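# Pull out the unbanded slide box's tray partway

## Task

Push or pull the inner tray of the slide box that has no band so that it sticks out of its sleeve by several centimetres, and leave it in that position. If it ends up sticking out less than that, more extension counts for more. The banded slide box must finish upright with its tray fully closed, otherwise the task is failed.

## Robot and tools

Robot: two arms, left_arm and right_arm, each ending in a two-finger gripper. The fingers extend along the gripper's +z axis and close along its y axis. end_effector_position is the point between the finger pads, under 1 cm behind the tips.

Frame: every pose, target and velocity uses the scene frame. Its origin is at table-top height, halfway between the nominal arm bases. +x points out over the table, +z up, and left_arm is on the +y side (not tied to image left or right). The real bases sit a little off their nominal spots; a BASES line, if present, gives them. Reported hand positions and orientations can be wrong by a few cm, more at long reach.

execute_actions(actions, cameras): actions is a list of actions. Each action is a table of up to 15 rows, one per control step of 1/30 s. A table shorter than 15 rows repeats its final row until 15 steps have passed. Every row holds 16 numbers for both arms together: left_arm x, y, z in metres, then quaternion qw, qx, qy, qz (w first), then opening; then the same eight for right_arm. These are absolute targets in the scene frame, not offsets. If any target is over 0.6 m from that gripper's current position along any of its own axes, the action is rejected for both arms; the entire call is rejected if an action is malformed or the first one fails this test against the latest reported state. Repeat one fixed quaternion in every row to hold orientation rather than copying the drifting reported one. An arm meant to stay still and not pressing on anything should get the exact pose from the last result before it stopped, plus its desired opening, in every call. An empty actions list just returns state and images. cameras: list of names; omitted, null or ["all"] gives all, [] gives none, an unknown name voids the call.

Opening: scale -1 (closed, 0 mm gap) to +1 (open, about 87 mm); about 69 mm at +0.5, 43 at 0, 18 at -0.5. Sending 0 is a real command, so resend the current value to leave a gripper alone.

move(target, speed, blend, opening_speed, blocking, cameras): target is one 16-number row as above, or a list of up to 15 such rows visited in turn; the 0.6 m limit does not apply. Each gripper follows a straight line from its Hand target, rotating the short way. speed: m/s per path, 0.002 to 2.9, default 0.25; rotation up to twice that in rad/s; one value or one per target. blend: corner rounding radius in m for list targets, default 0. opening_speed: rate on the -1..1 scale per second, at least 0.2. A move lasts at least 0.5 s and is cut at 10 s; it uses roughly one action per 0.5 s. Openings in later list targets apply only once everything has come to rest at that point. Paths ignore obstacles and the other arm; the gripper lags and drifts more when fast or with the arm stretched out. blocking=false returns after about 0.5 s while motion continues; a new move then takes over from the current point. The result adds a move: line with the outcome (done, off_target, moving, held, fault) and which limits acted. done means at rest within 10 mm and 2 degrees of target; it says nothing about contact. limits=paced means the commanded pose was clipped; limits=held means steps were withheld.

wait(seconds): 0 to 10 s, arms hold their last command; a running move keeps going. stop(): brakes a running move, needing some distance. zoom_image(camera, region): camera is cam_high, cam_low, cam_left_wrist or cam_right_wrist; region [x0, y0, x1, y1] in pixels from the top-left, at most 504 by 504, on that camera's newest image. finished_scene(scene): pass the current scene's number; it ends the scene permanently, and the goal must hold without the robot.

Result lines: end_effector_position and end_effector_quat_wxyz per arm; Hand target (where the arm is actually being sent afterwards, often short of your command, so send the remainder next); Tool commands; grip_measured on the opening scale (readings off by up to about 1 mm); Joint positions, with the gripper last on a 0 closed to 1 open scale; Joint velocities, marked within noise when still; joint torques in Joint positions order, positive toward larger angles, joints 1 to 3 flipping sign past ±28 N m; step readings of position after action calls only.

Motion details: commanded orientation is limited each step to 40 degrees from the measured one; damped inverse kinematics favours position. Friction and weight can leave the gripper low, short or tilted; small moves may not happen or may go sideways. Check the pose after each move and correct tilt. Joint ranges (rad): waist -2.618 to 3.054, shoulder 0.000 to 3.142, elbow 0.000 to 3.142 (straight at 2.901), wrist pitch -1.571 to 1.571, wrist yaw -1.571 to 1.571, wrist roll -2.094 to 2.094.

Gripping: after contact, command about 0.04 below the grip_measured reading for full force (roughly 20 N per pad), less for a lighter hold. Closing fast squeezes harder.

Heat: holding loads, stretched poses or pushing against unreachable targets heat motors. MOTOR HOT appears at 75 °C; at 90 °C an OVER-TEMPERATURE FAULT folds that arm and it stays idle; at 100 °C it goes limp and falls.

Cameras: cam_high, cam_low, cam_left_wrist, cam_right_wrist, each 896x504. The simulation keeps running while replies are composed.

Avoid: dropping things or anything leaving the table, releasing moving parts, slamming, hard hits or very hard pushes, arm faults, the two arms or grippers colliding or one gripper closing on the other's fingers, paths passing near an arm's own base (go around it), and upsetting or opening the banded box. Loose objects may occasionally get a small push from outside.

Each tool is called after ">>>" as name(argument=value, ...) on one line, values as JSON.

## Session

>>> execute_actions(actions=[])

>>> zoom_image(camera="cam_high", region=[250, 120, 650, 340])

Scene clock: 0.00 s.
left_arm: end_effector_position=(+0.3307, +0.1846, +0.2158) grip_measured=+0.984 end_effector_quat_wxyz=(+0.591, -0.028, +0.789, -0.166) | right_arm: end_effector_position=(+0.3340, -0.2532, +0.2255) grip_measured=+1.000 end_effector_quat_wxyz=(+0.544, +0.082, +0.835, +0.028)
Joint positions: left_arm=[-0.499 0.859 0.45 0.15 -0.283 -0.384 0.992] | right_arm=[0.031 1.177 0.884 -0.127 0.056 0.175 1]
Joint velocities: within noise
Joint torques (N m): no reading
Heat: left arm: 24 °C; right arm: 36 °C.
Hand target: left_arm +0.3320, +0.1844, +0.2212; +0.595, -0.030, +0.785, -0.168 | right_arm +0.3370, -0.2531, +0.2372; +0.557, +0.082, +0.826, +0.030
Tool commands: left_gripper/opening=+1.0 right_gripper/opening=+1.0

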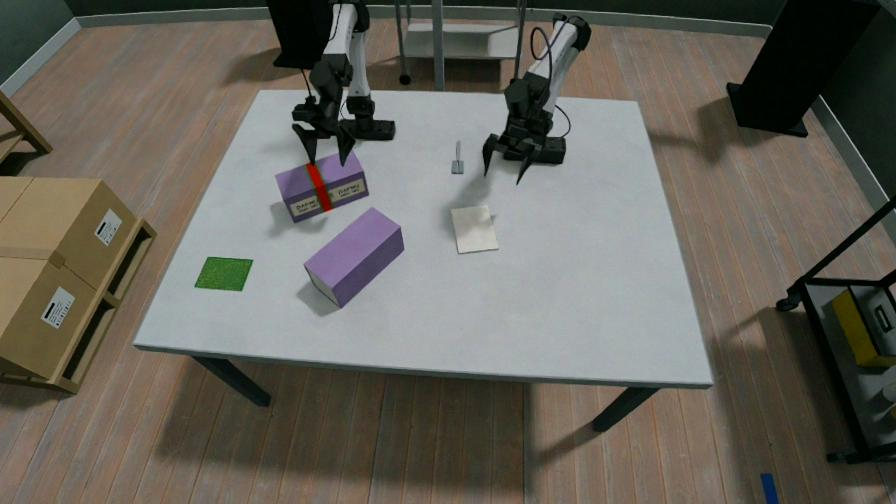

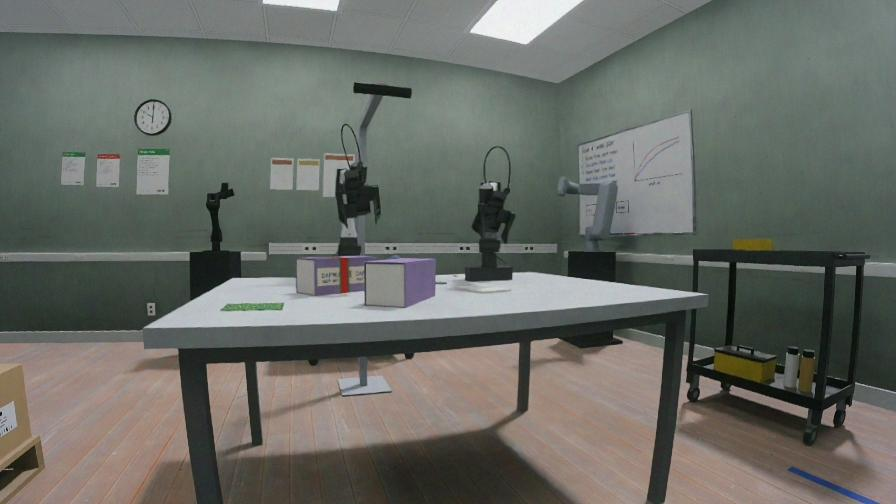

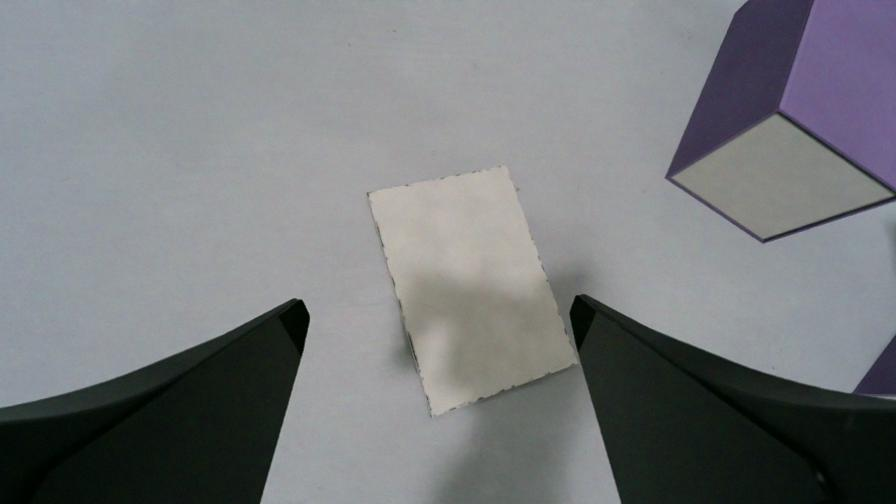

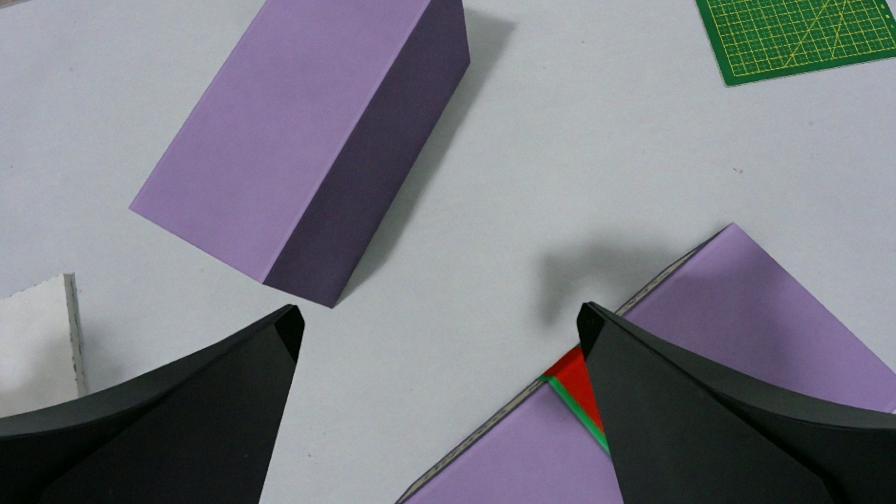

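Scaled by 1.260 from the camera's 896x504 image, which has a finer 1280x720 frame.

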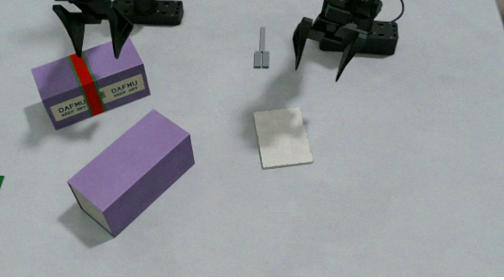

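>>> move(target=[0.355, 0.025, 0.12, 0.596, 0.287, 0.710, -0.241, -1, 0.50, -0.15, 0.19, 0.0, 0.375, 0.927, 0.0, 0], speed=0.25)

>>> zoom_image(camera="cam_high", region=[260, 140, 480, 320])

Scene clock: 35.20 s.
left_arm: end_effector_position=(+0.3513, +0.0343, +0.1143) grip_measured=-1.000 end_effector_quat_wxyz=(+0.589, +0.280, +0.721, -0.234) | right_arm: end_effector_position=(+0.4897, -0.1511, +0.1779) grip_measured=+0.000 end_effector_quat_wxyz=(+0.198, +0.391, +0.891, +0.122)
Joint positions: left_arm=[-0.687 1.723 0.458 1.066 0.03 -0.002 0] | right_arm=[0.146 2.541 2.831 -1.392 -0.004 0.958 0.5]
Joint velocities: within noise
Joint torques (N m): left_arm=[-0.49 -4.93 7.46 2.01 0.12 0.01] | right_arm=[-1.16 -11.11 7.95 1.58 -0.11 0.09]
Heat: left arm: 28 °C; right arm: 40 °C.
Hand target: left_arm +0.3546, +0.0252, +0.1202; +0.596, +0.287, +0.710, -0.241 | right_arm +0.4986, -0.1503, +0.1897; +0.216, +0.392, +0.883, +0.142
Off the commanded pose: left_arm 0.012 m, 2 deg | right_arm 0.016 m, 27 deg.
elbow stopped short (right arm): the move would have taken joint 3 (elbow) straighter than the controller allows.
move: off_target (left_arm, right_arm)

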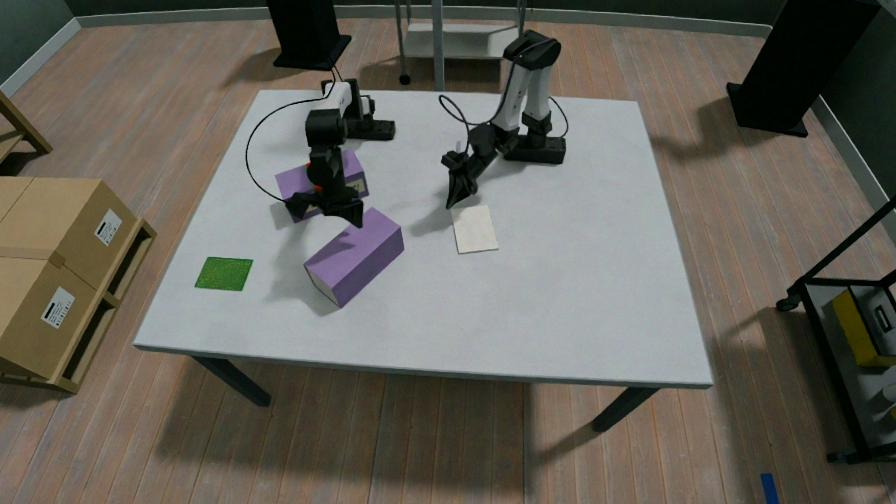

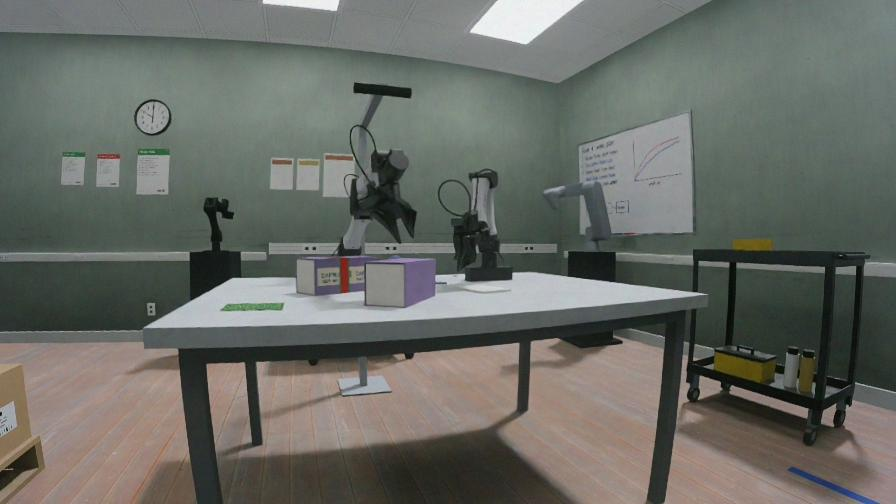

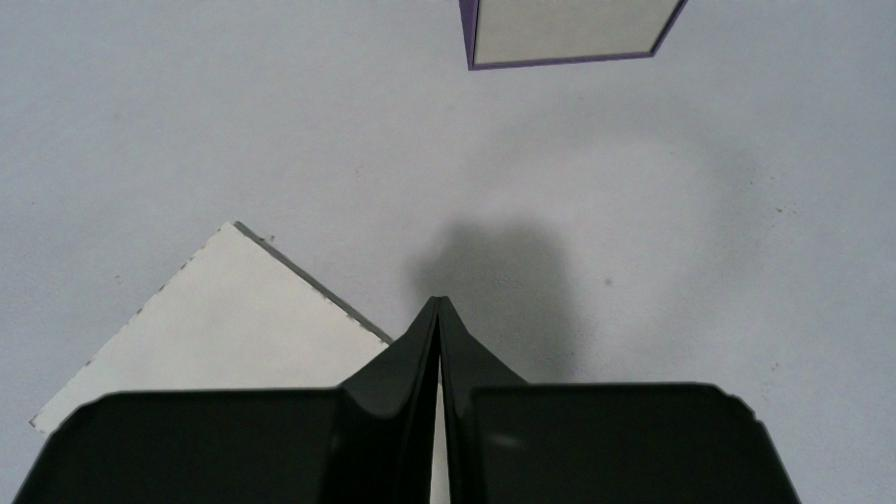

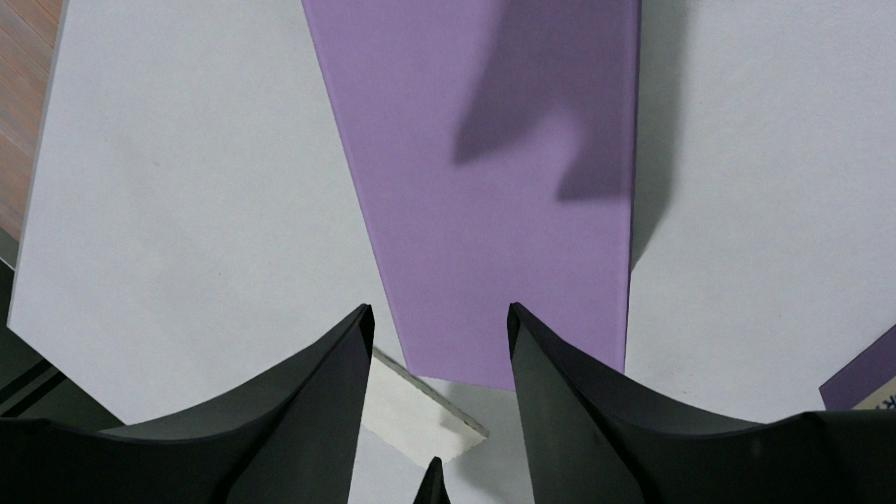

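Scaled by 2.291 from the camera's 896x504 image, which has a finer 1280x720 frame.

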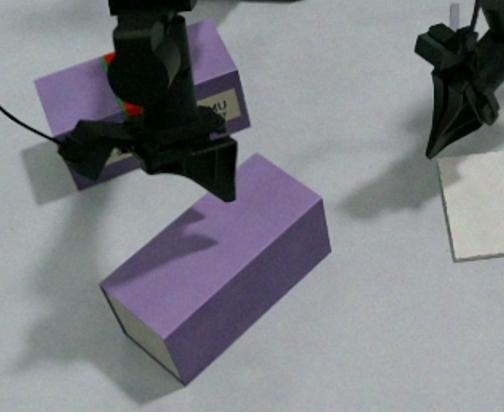

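>>> move(target=[[0.335, -0.02, 0.10, 0.596, 0.287, 0.710, -0.241, -1, 0.508, -0.167, 0.13, 0.1, 0.38, 0.917, 0.06, 0],[0.335, -0.02, 0.09, 0.596, 0.287, 0.710, -0.241, -1, 0.508, -0.167, 0.075, 0.0, 0.375, 0.927, 0.0, 0]], speed=0.1)

>>> zoom_image(camera="cam_high", region=[260, 140, 480, 320])

Scene clock: 64.40 s.
left_arm: end_effector_position=(+0.3318, -0.0132, +0.0865) grip_measured=-1.000 end_effector_quat_wxyz=(+0.589, +0.292, +0.716, -0.236) | right_arm: end_effector_position=(+0.4988, -0.1623, +0.1305) grip_measured=+0.000 end_effector_quat_wxyz=(+0.164, +0.387, +0.900, +0.113)
Joint positions: left_arm=[-0.85 1.919 0.521 1.201 -0.11 -0.015 0] | right_arm=[0.115 2.666 2.892 -1.398 -0.039 0.918 0.5]
Joint velocities: within noise
Joint torques (N m): left_arm=[-0.55 -6.16 6.48 1.97 0 -0.1] | right_arm=[-0.98 -4.59 3.04 1.69 0.21 -0.03]
Heat: left arm: 31 °C; right arm: 41 °C.
Hand target: left_arm +0.3347, -0.0197, +0.0900; +0.596, +0.287, +0.710, -0.241 | right_arm +0.5027, -0.1676, +0.0759; +0.137, +0.392, +0.906, +0.085
Off the commanded pose: left_arm 0.008 m, 1 deg | right_arm 0.056 m, 23 deg.
elbow stopped short (right arm): the move would have taken joint 3 (elbow) straighter than the controller allows.
elbow read too straight (right arm): the controller reads joint 3 (elbow) straighter than it allows; while it does, the hand can move without a command.
move: off_target (right_arm)

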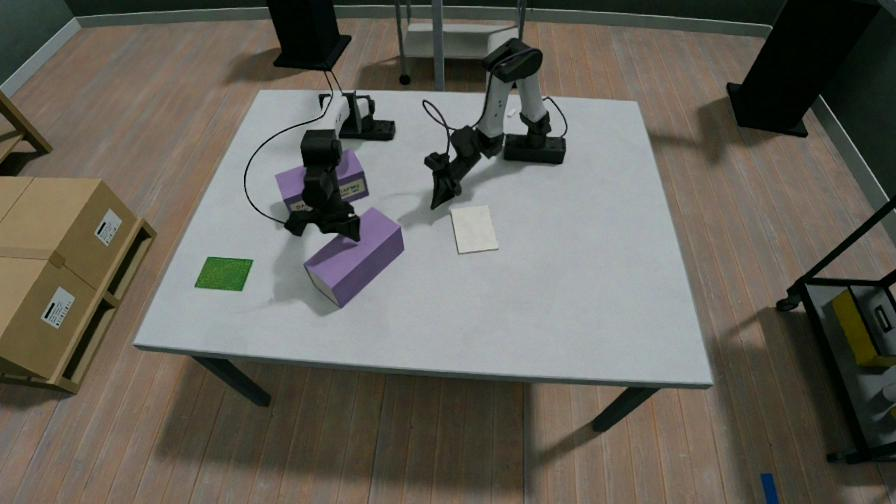

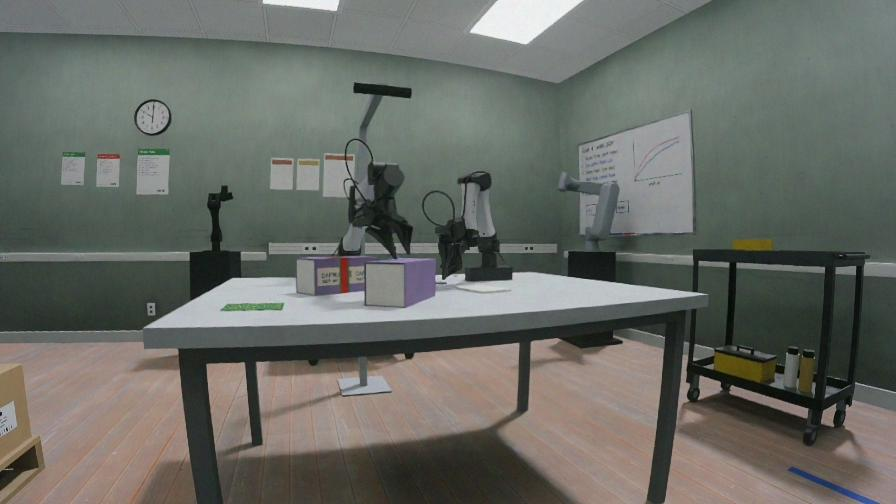

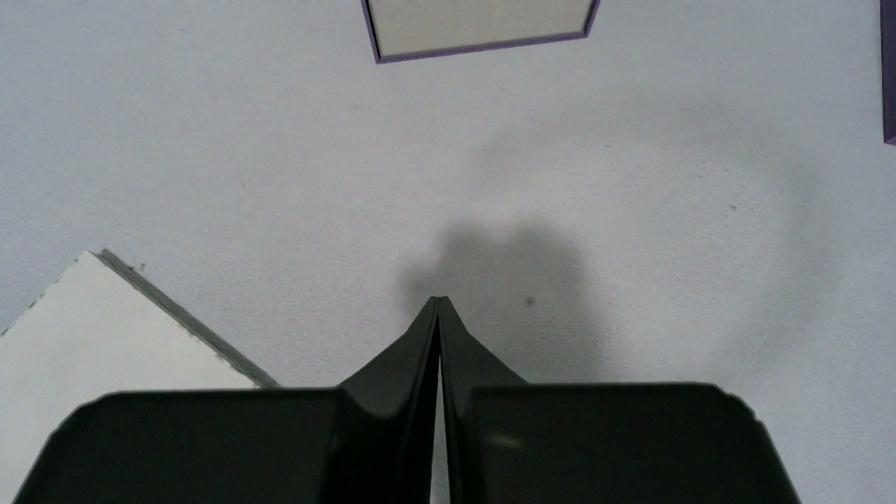

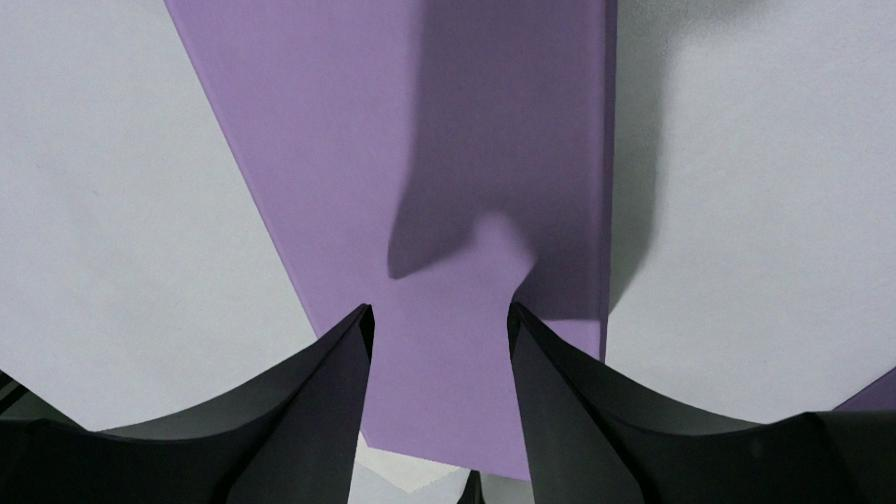

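Scaled by 2.291 from the camera's 896x504 image, which has a finer 1280x720 frame.

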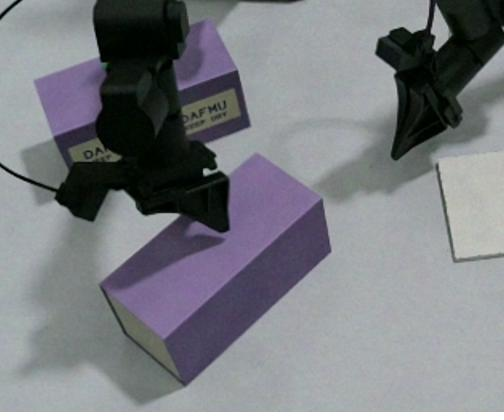

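>>> move(target=[[0.30, 0.05, 0.11, 0.596, 0.287, 0.710, -0.241, -1, 0.49, -0.155, 0.07, 0.164, 0.387, 0.90, 0.113, 0],[0.25, 0.09, 0.12, 0.596, 0.287, 0.710, -0.241, -1, 0.42, -0.075, 0.065, 0.14, 0.387, 0.90, 0.09, 0]], speed=0.1)

>>> zoom_image(camera="cam_high", region=[260, 140, 480, 320])

Scene clock: 91.27 s.
left_arm: end_effector_position=(+0.2525, +0.0890, +0.1191) grip_measured=-1.000 end_effector_quat_wxyz=(+0.595, +0.288, +0.711, -0.240) | right_arm: end_effector_position=(+0.4743, -0.0783, +0.1332) grip_measured=+0.000 end_effector_quat_wxyz=(+0.247, +0.396, +0.871, +0.155)
Joint positions: left_arm=[-0.826 1.225 0.051 0.994 -0.087 -0.014 0] | right_arm=[0.304 2.197 1.976 -0.763 0.085 1.115 0.5]
Joint velocities: within noise
Joint torques (N m): left_arm=[-0.79 -3.96 4.98 1.79 0.01 -0.07] | right_arm=[1.09 -6.27 0.88 -0.08 -0.27 0.03]
Heat: left arm: 32 °C; right arm: 39 °C.
Hand target: left_arm +0.2500, +0.0900, +0.1199; +0.596, +0.287, +0.710, -0.241 | right_arm +0.4221, -0.0762, +0.0730; +0.143, +0.391, +0.905, +0.091
Off the commanded pose: left_arm 0.003 m, 0 deg | right_arm 0.087 m, 15 deg.
move: off_target (right_arm)

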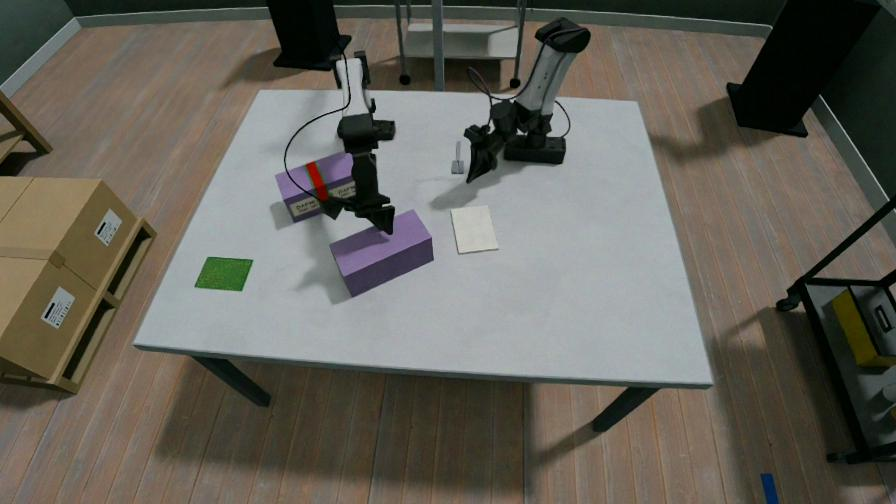

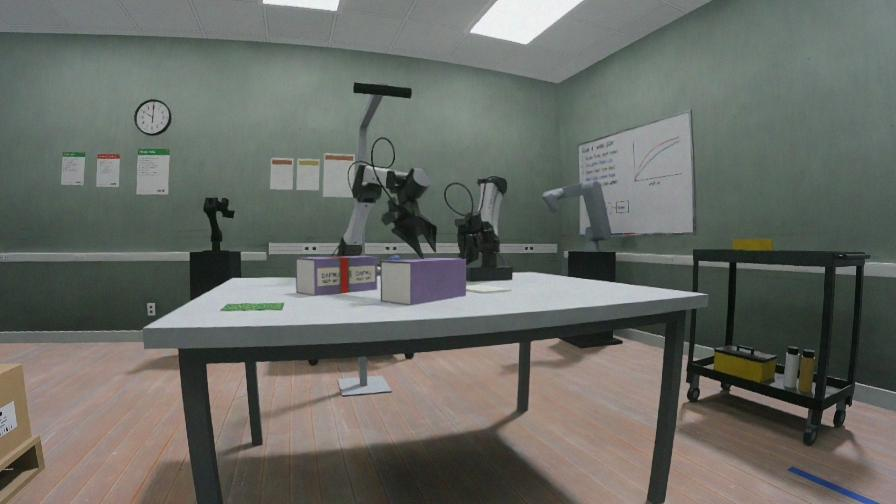

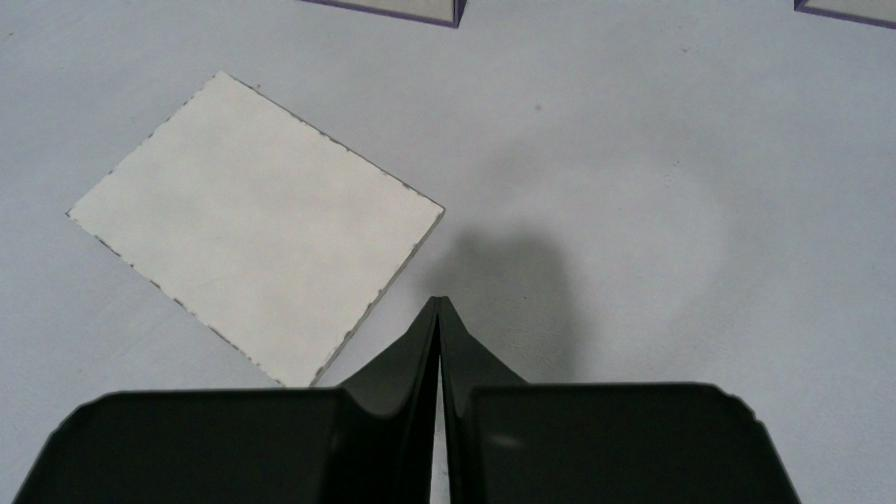

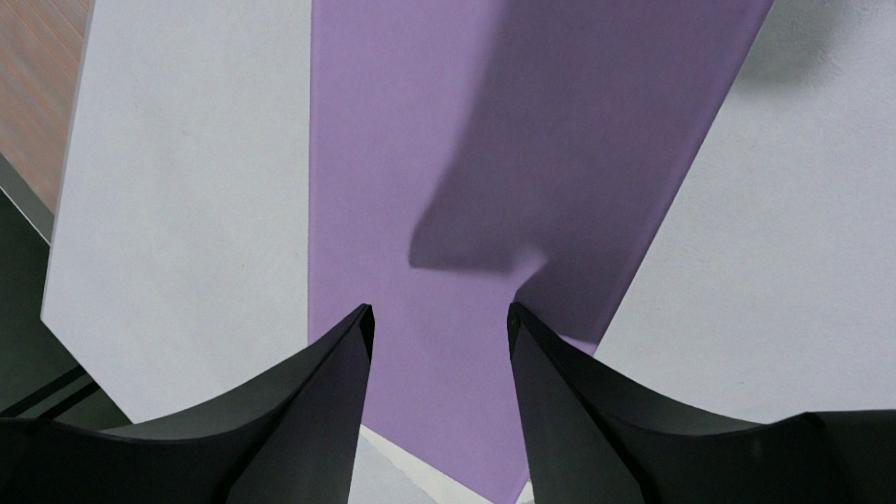

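Scaled by 2.291 from the camera's 896x504 image, which has a finer 1280x720 frame.

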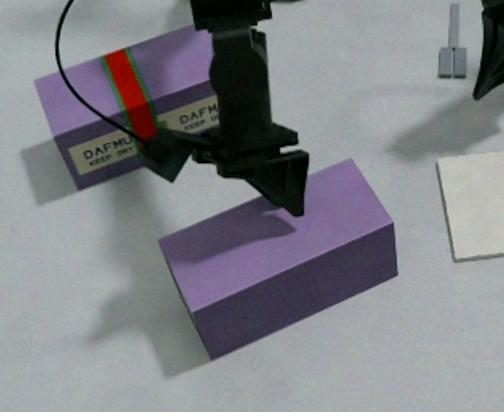

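>>> move(target=[0.25, 0.09, 0.12, 0.596, 0.287, 0.710, -0.241, -1, 0.375, -0.09, 0.065, 0.14, 0.42, 0.89, 0.09, 0], speed=0.1)

>>> zoom_image(camera="cam_high", region=[260, 140, 480, 320])

Scene clock: 107.47 s.
left_arm: end_effector_position=(+0.2525, +0.0892, +0.1189) grip_measured=-1.000 end_effector_quat_wxyz=(+0.594, +0.288, +0.712, -0.239) | right_arm: end_effector_position=(+0.4406, -0.0813, +0.1338) grip_measured=-0.001 end_effector_quat_wxyz=(+0.250, +0.427, +0.850, +0.180)
Joint positions: left_arm=[-0.826 1.225 0.051 0.993 -0.088 -0.014 0] | right_arm=[0.313 2.011 1.668 -0.605 0.081 1.202 0.5]
Joint velocities: within noise
Joint torques (N m): left_arm=[-0.8 -4.12 4.98 1.78 -0.02 -0.07] | right_arm=[0.42 -6.06 0.84 -0.61 -0.15 -0.2]
Heat: left arm: 32 °C; right arm: 38 °C.
Hand target: left_arm +0.2500, +0.0900, +0.1199; +0.596, +0.287, +0.710, -0.241 | right_arm +0.3788, -0.0900, +0.0744; +0.143, +0.422, +0.891, +0.093
Off the commanded pose: left_arm 0.003 m, 0 deg | right_arm 0.095 m, 17 deg.
move: off_target (right_arm)

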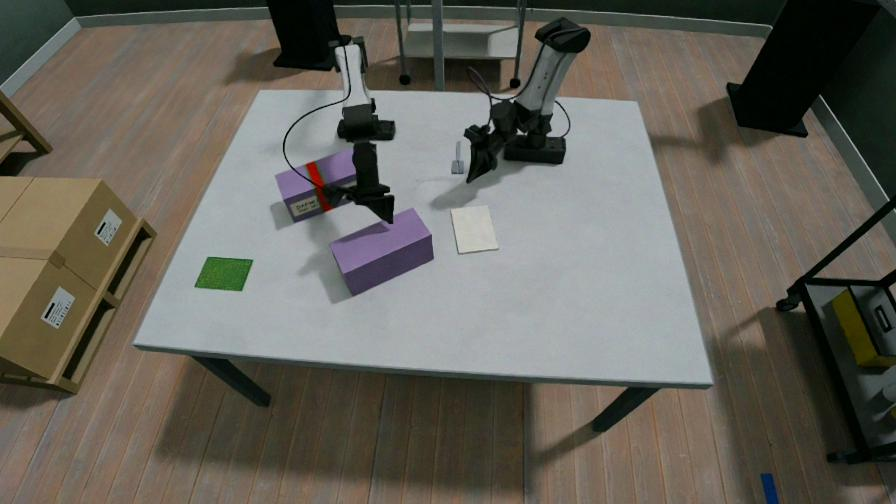

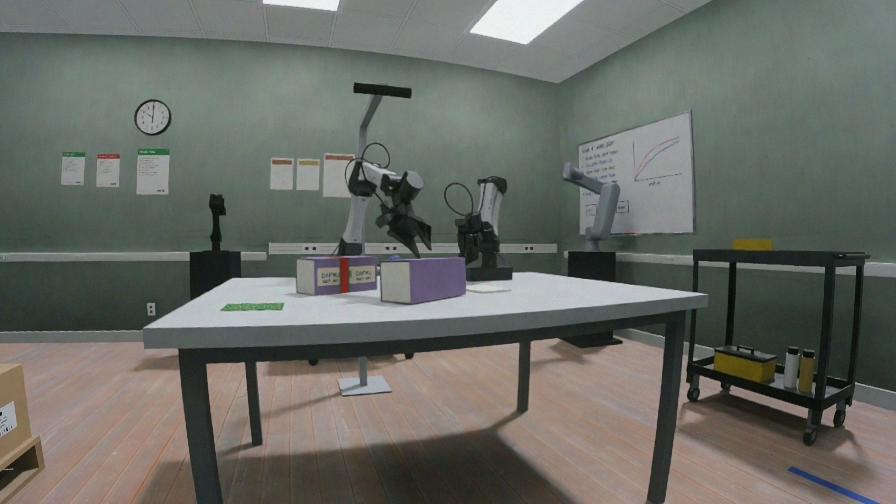

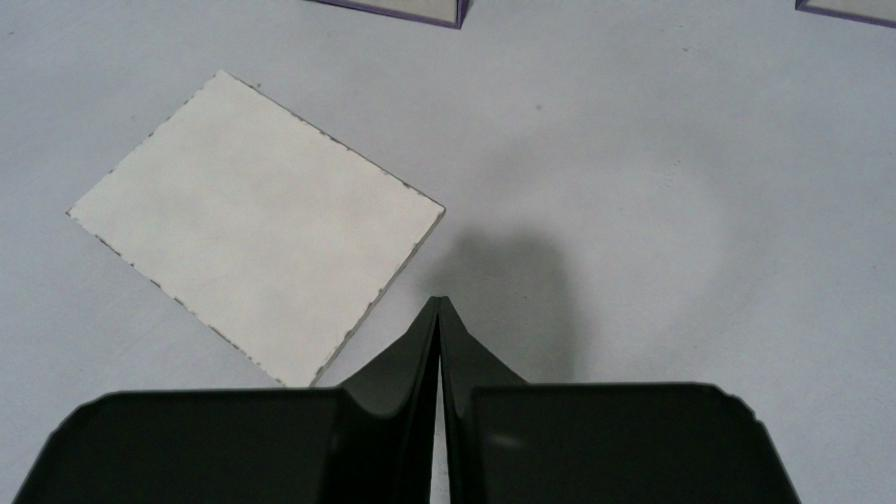

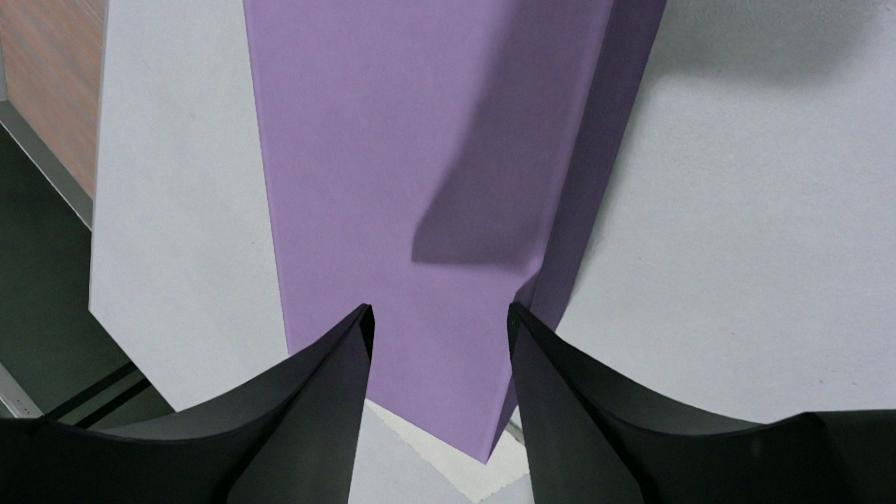

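Scaled by 2.291 from the camera's 896x504 image, which has a finer 1280x720 frame.

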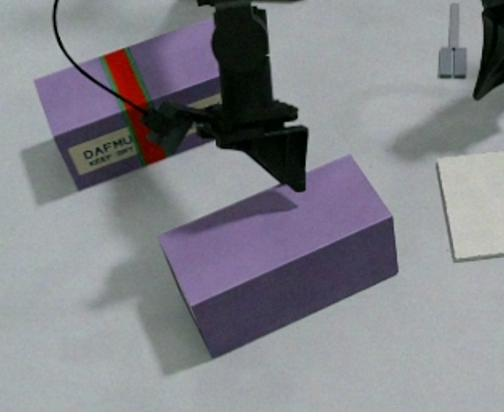

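>>> move(target=[[0.25, 0.09, 0.12, 0.596, 0.287, 0.710, -0.241, -1, 0.45, -0.085, 0.165, 0.20, 0.48, 0.845, 0.12, 0],[0.25, 0.09, 0.12, 0.596, 0.287, 0.710, -0.241, -1, 0.492, -0.105, 0.15, 0.15, 0.51, 0.84, 0.09, 0],[0.25, 0.09, 0.12, 0.596, 0.287, 0.710, -0.241, -1, 0.492, -0.105, 0.055, 0.089, 0.519, 0.848, 0.055, 0]], speed=0.1)

>>> zoom_image(camera="cam_high", region=[280, 140, 500, 320])

Scene clock: 131.60 s.
left_arm: end_effector_position=(+0.2525, +0.0892, +0.1189) grip_measured=-1.000 end_effector_quat_wxyz=(+0.594, +0.288, +0.712, -0.239) | right_arm: end_effector_position=(+0.4965, -0.1070, +0.1296) grip_measured=+0.000 end_effector_quat_wxyz=(+0.150, +0.514, +0.836, +0.115)
Joint positions: left_arm=[-0.826 1.225 0.051 0.993 -0.088 -0.014 0] | right_arm=[0.225 2.667 2.886 -1.411 0.039 1.304 0.5]
Joint velocities: within noise
Joint torques (N m): left_arm=[-0.79 -4.1 4.96 1.78 0.01 -0.1] | right_arm=[-0.21 -3 1.66 1.16 0.08 0.1]
Heat: left arm: 33 °C; right arm: 38 °C.
Hand target: left_arm +0.2500, +0.0900, +0.1199; +0.596, +0.287, +0.710, -0.241 | right_arm +0.4859, -0.1067, +0.0580; +0.097, +0.520, +0.846, +0.063
Off the commanded pose: left_arm 0.003 m, 0 deg | right_arm 0.075 m, 10 deg.
elbow stopped short (right arm): the move would have taken joint 3 (elbow) straighter than the controller allows.
elbow read too straight (right arm): the controller reads joint 3 (elbow) straighter than it allows; while it does, the hand can move without a command.
move: off_target (right_arm)

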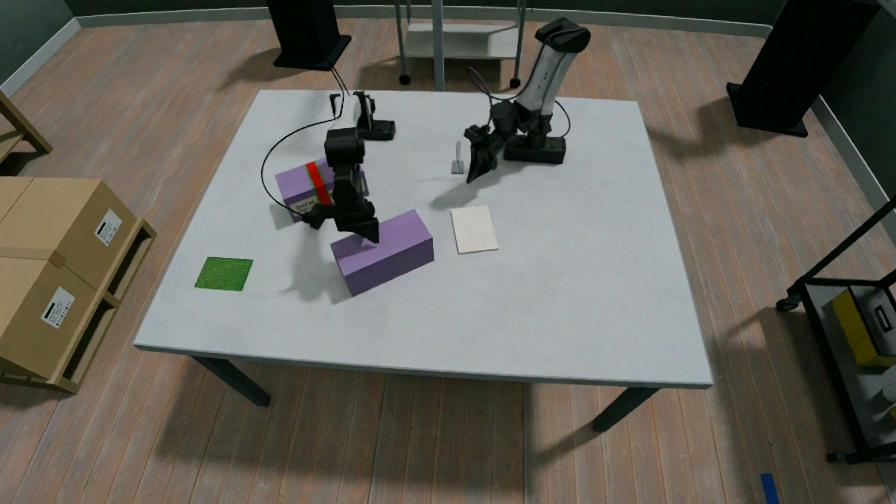

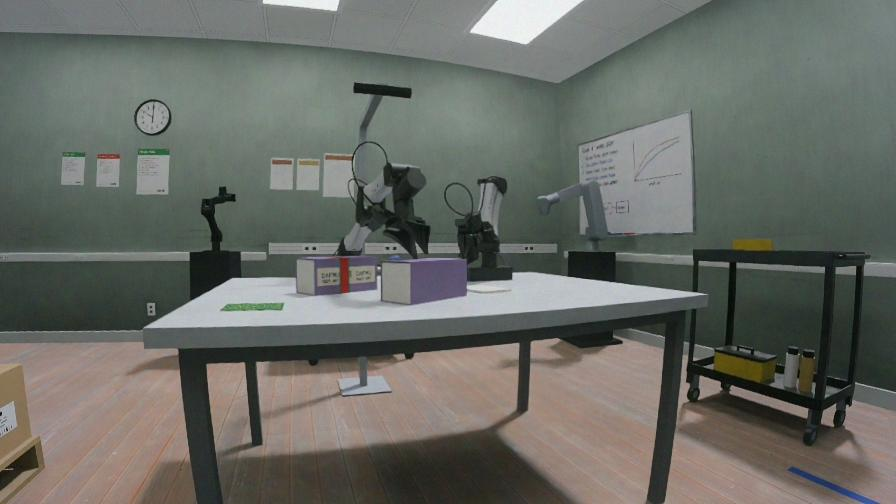

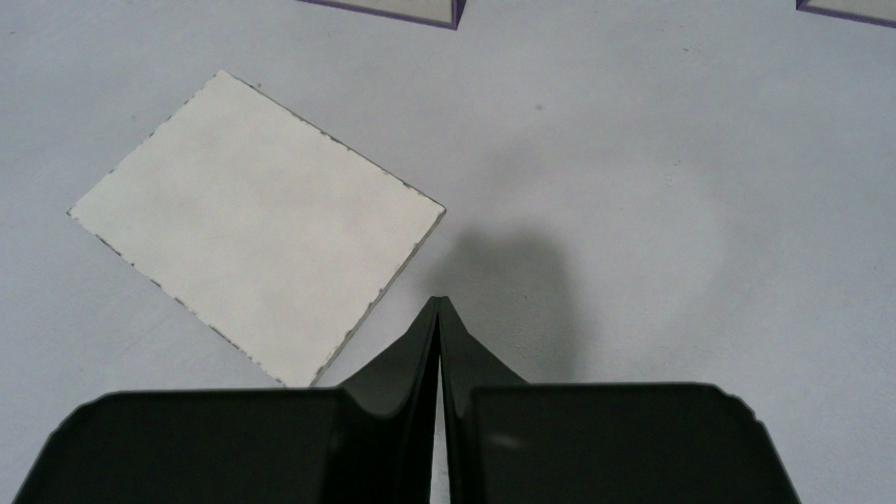

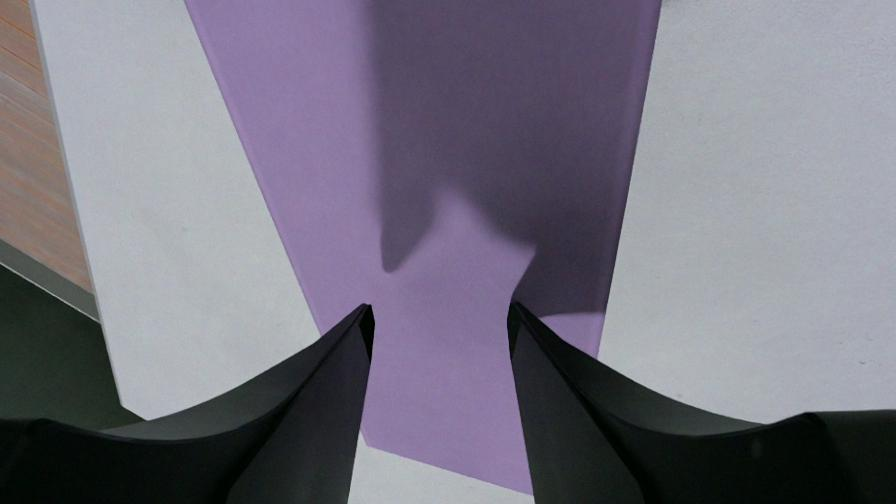

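Scaled by 2.291 from the camera's 896x504 image, which has a finer 1280x720 frame.

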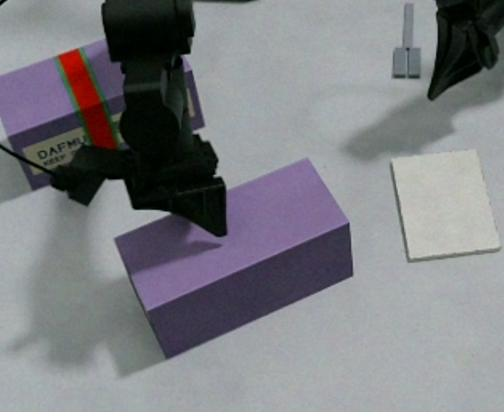

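>>> move(target=[0.36, 0.08, 0.10, 0.548, 0.400, 0.653, -0.336, -1, 0.492, -0.105, 0.055, 0.12, 0.517, 0.843, 0.075, 0], speed=0.2)

>>> zoom_image(camera="cam_high", region=[300, 140, 520, 320])

>>> zoom_image(camera="cam_low", region=[340, 200, 520, 320])

Scene clock: 146.60 s.
left_arm: end_effector_position=(+0.3547, +0.0819, +0.0985) grip_measured=-1.000 end_effector_quat_wxyz=(+0.545, +0.392, +0.661, -0.335) | right_arm: end_effector_position=(+0.4962, -0.1070, +0.1301) grip_measured=+0.000 end_effector_quat_wxyz=(+0.162, +0.514, +0.833, +0.127)
Joint positions: left_arm=[-0.325 1.799 0.441 1.115 0.715 0.145 0] | right_arm=[0.225 2.491 2.532 -1.199 0.037 1.306 0.5]
Joint velocities: within noise
Joint torques (N m): left_arm=[0.7 -5.35 6.71 1.71 0.33 0.06] | right_arm=[0.27 -3.9 0.08 1.51 0.26 0.07]
Heat: left arm: 33 °C; right arm: 37 °C.
Hand target: left_arm +0.3598, +0.0801, +0.1000; +0.548, +0.400, +0.653, -0.336 | right_arm +0.4853, -0.1068, +0.0588; +0.120, +0.517, +0.844, +0.074
Off the commanded pose: left_arm 0.006 m, 1 deg | right_arm 0.075 m, 8 deg.
move: off_target (right_arm)

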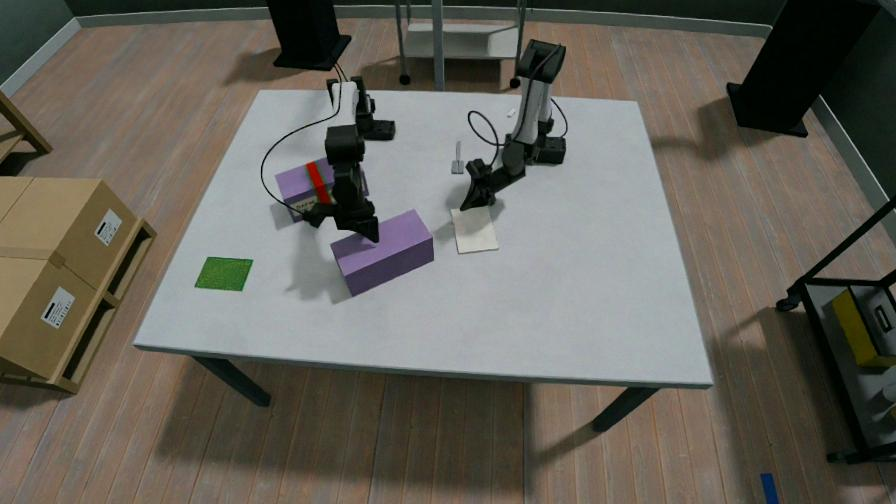

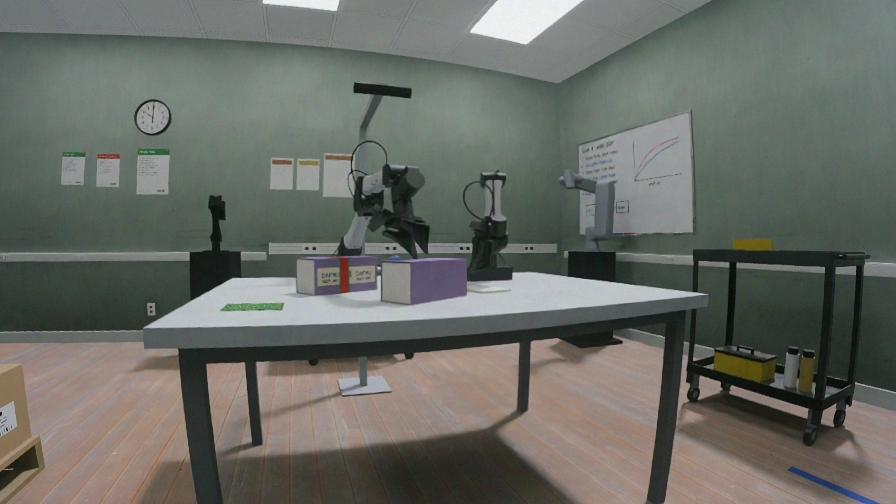

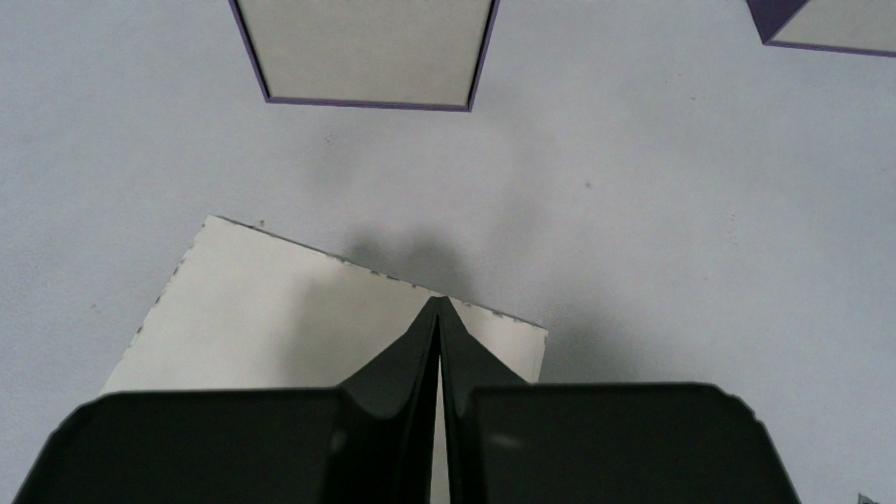

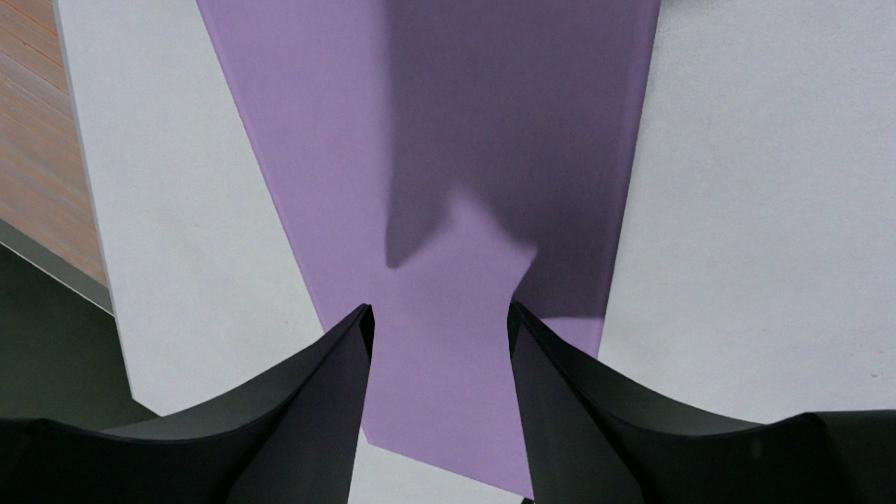

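Scaled by 2.291 from the camera's 896x504 image, which has a finer 1280x720 frame.

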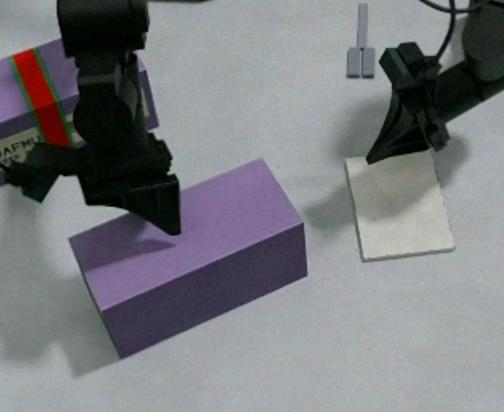

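Scaled by 2.800 from the camera's 896x504 image, which has a finer 1280x720 frame.

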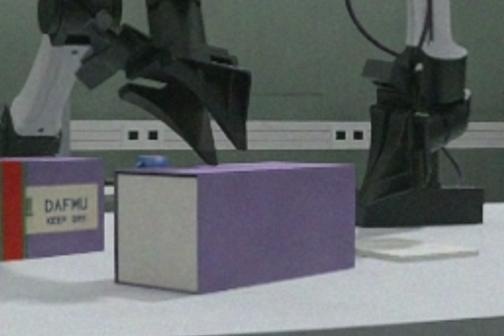

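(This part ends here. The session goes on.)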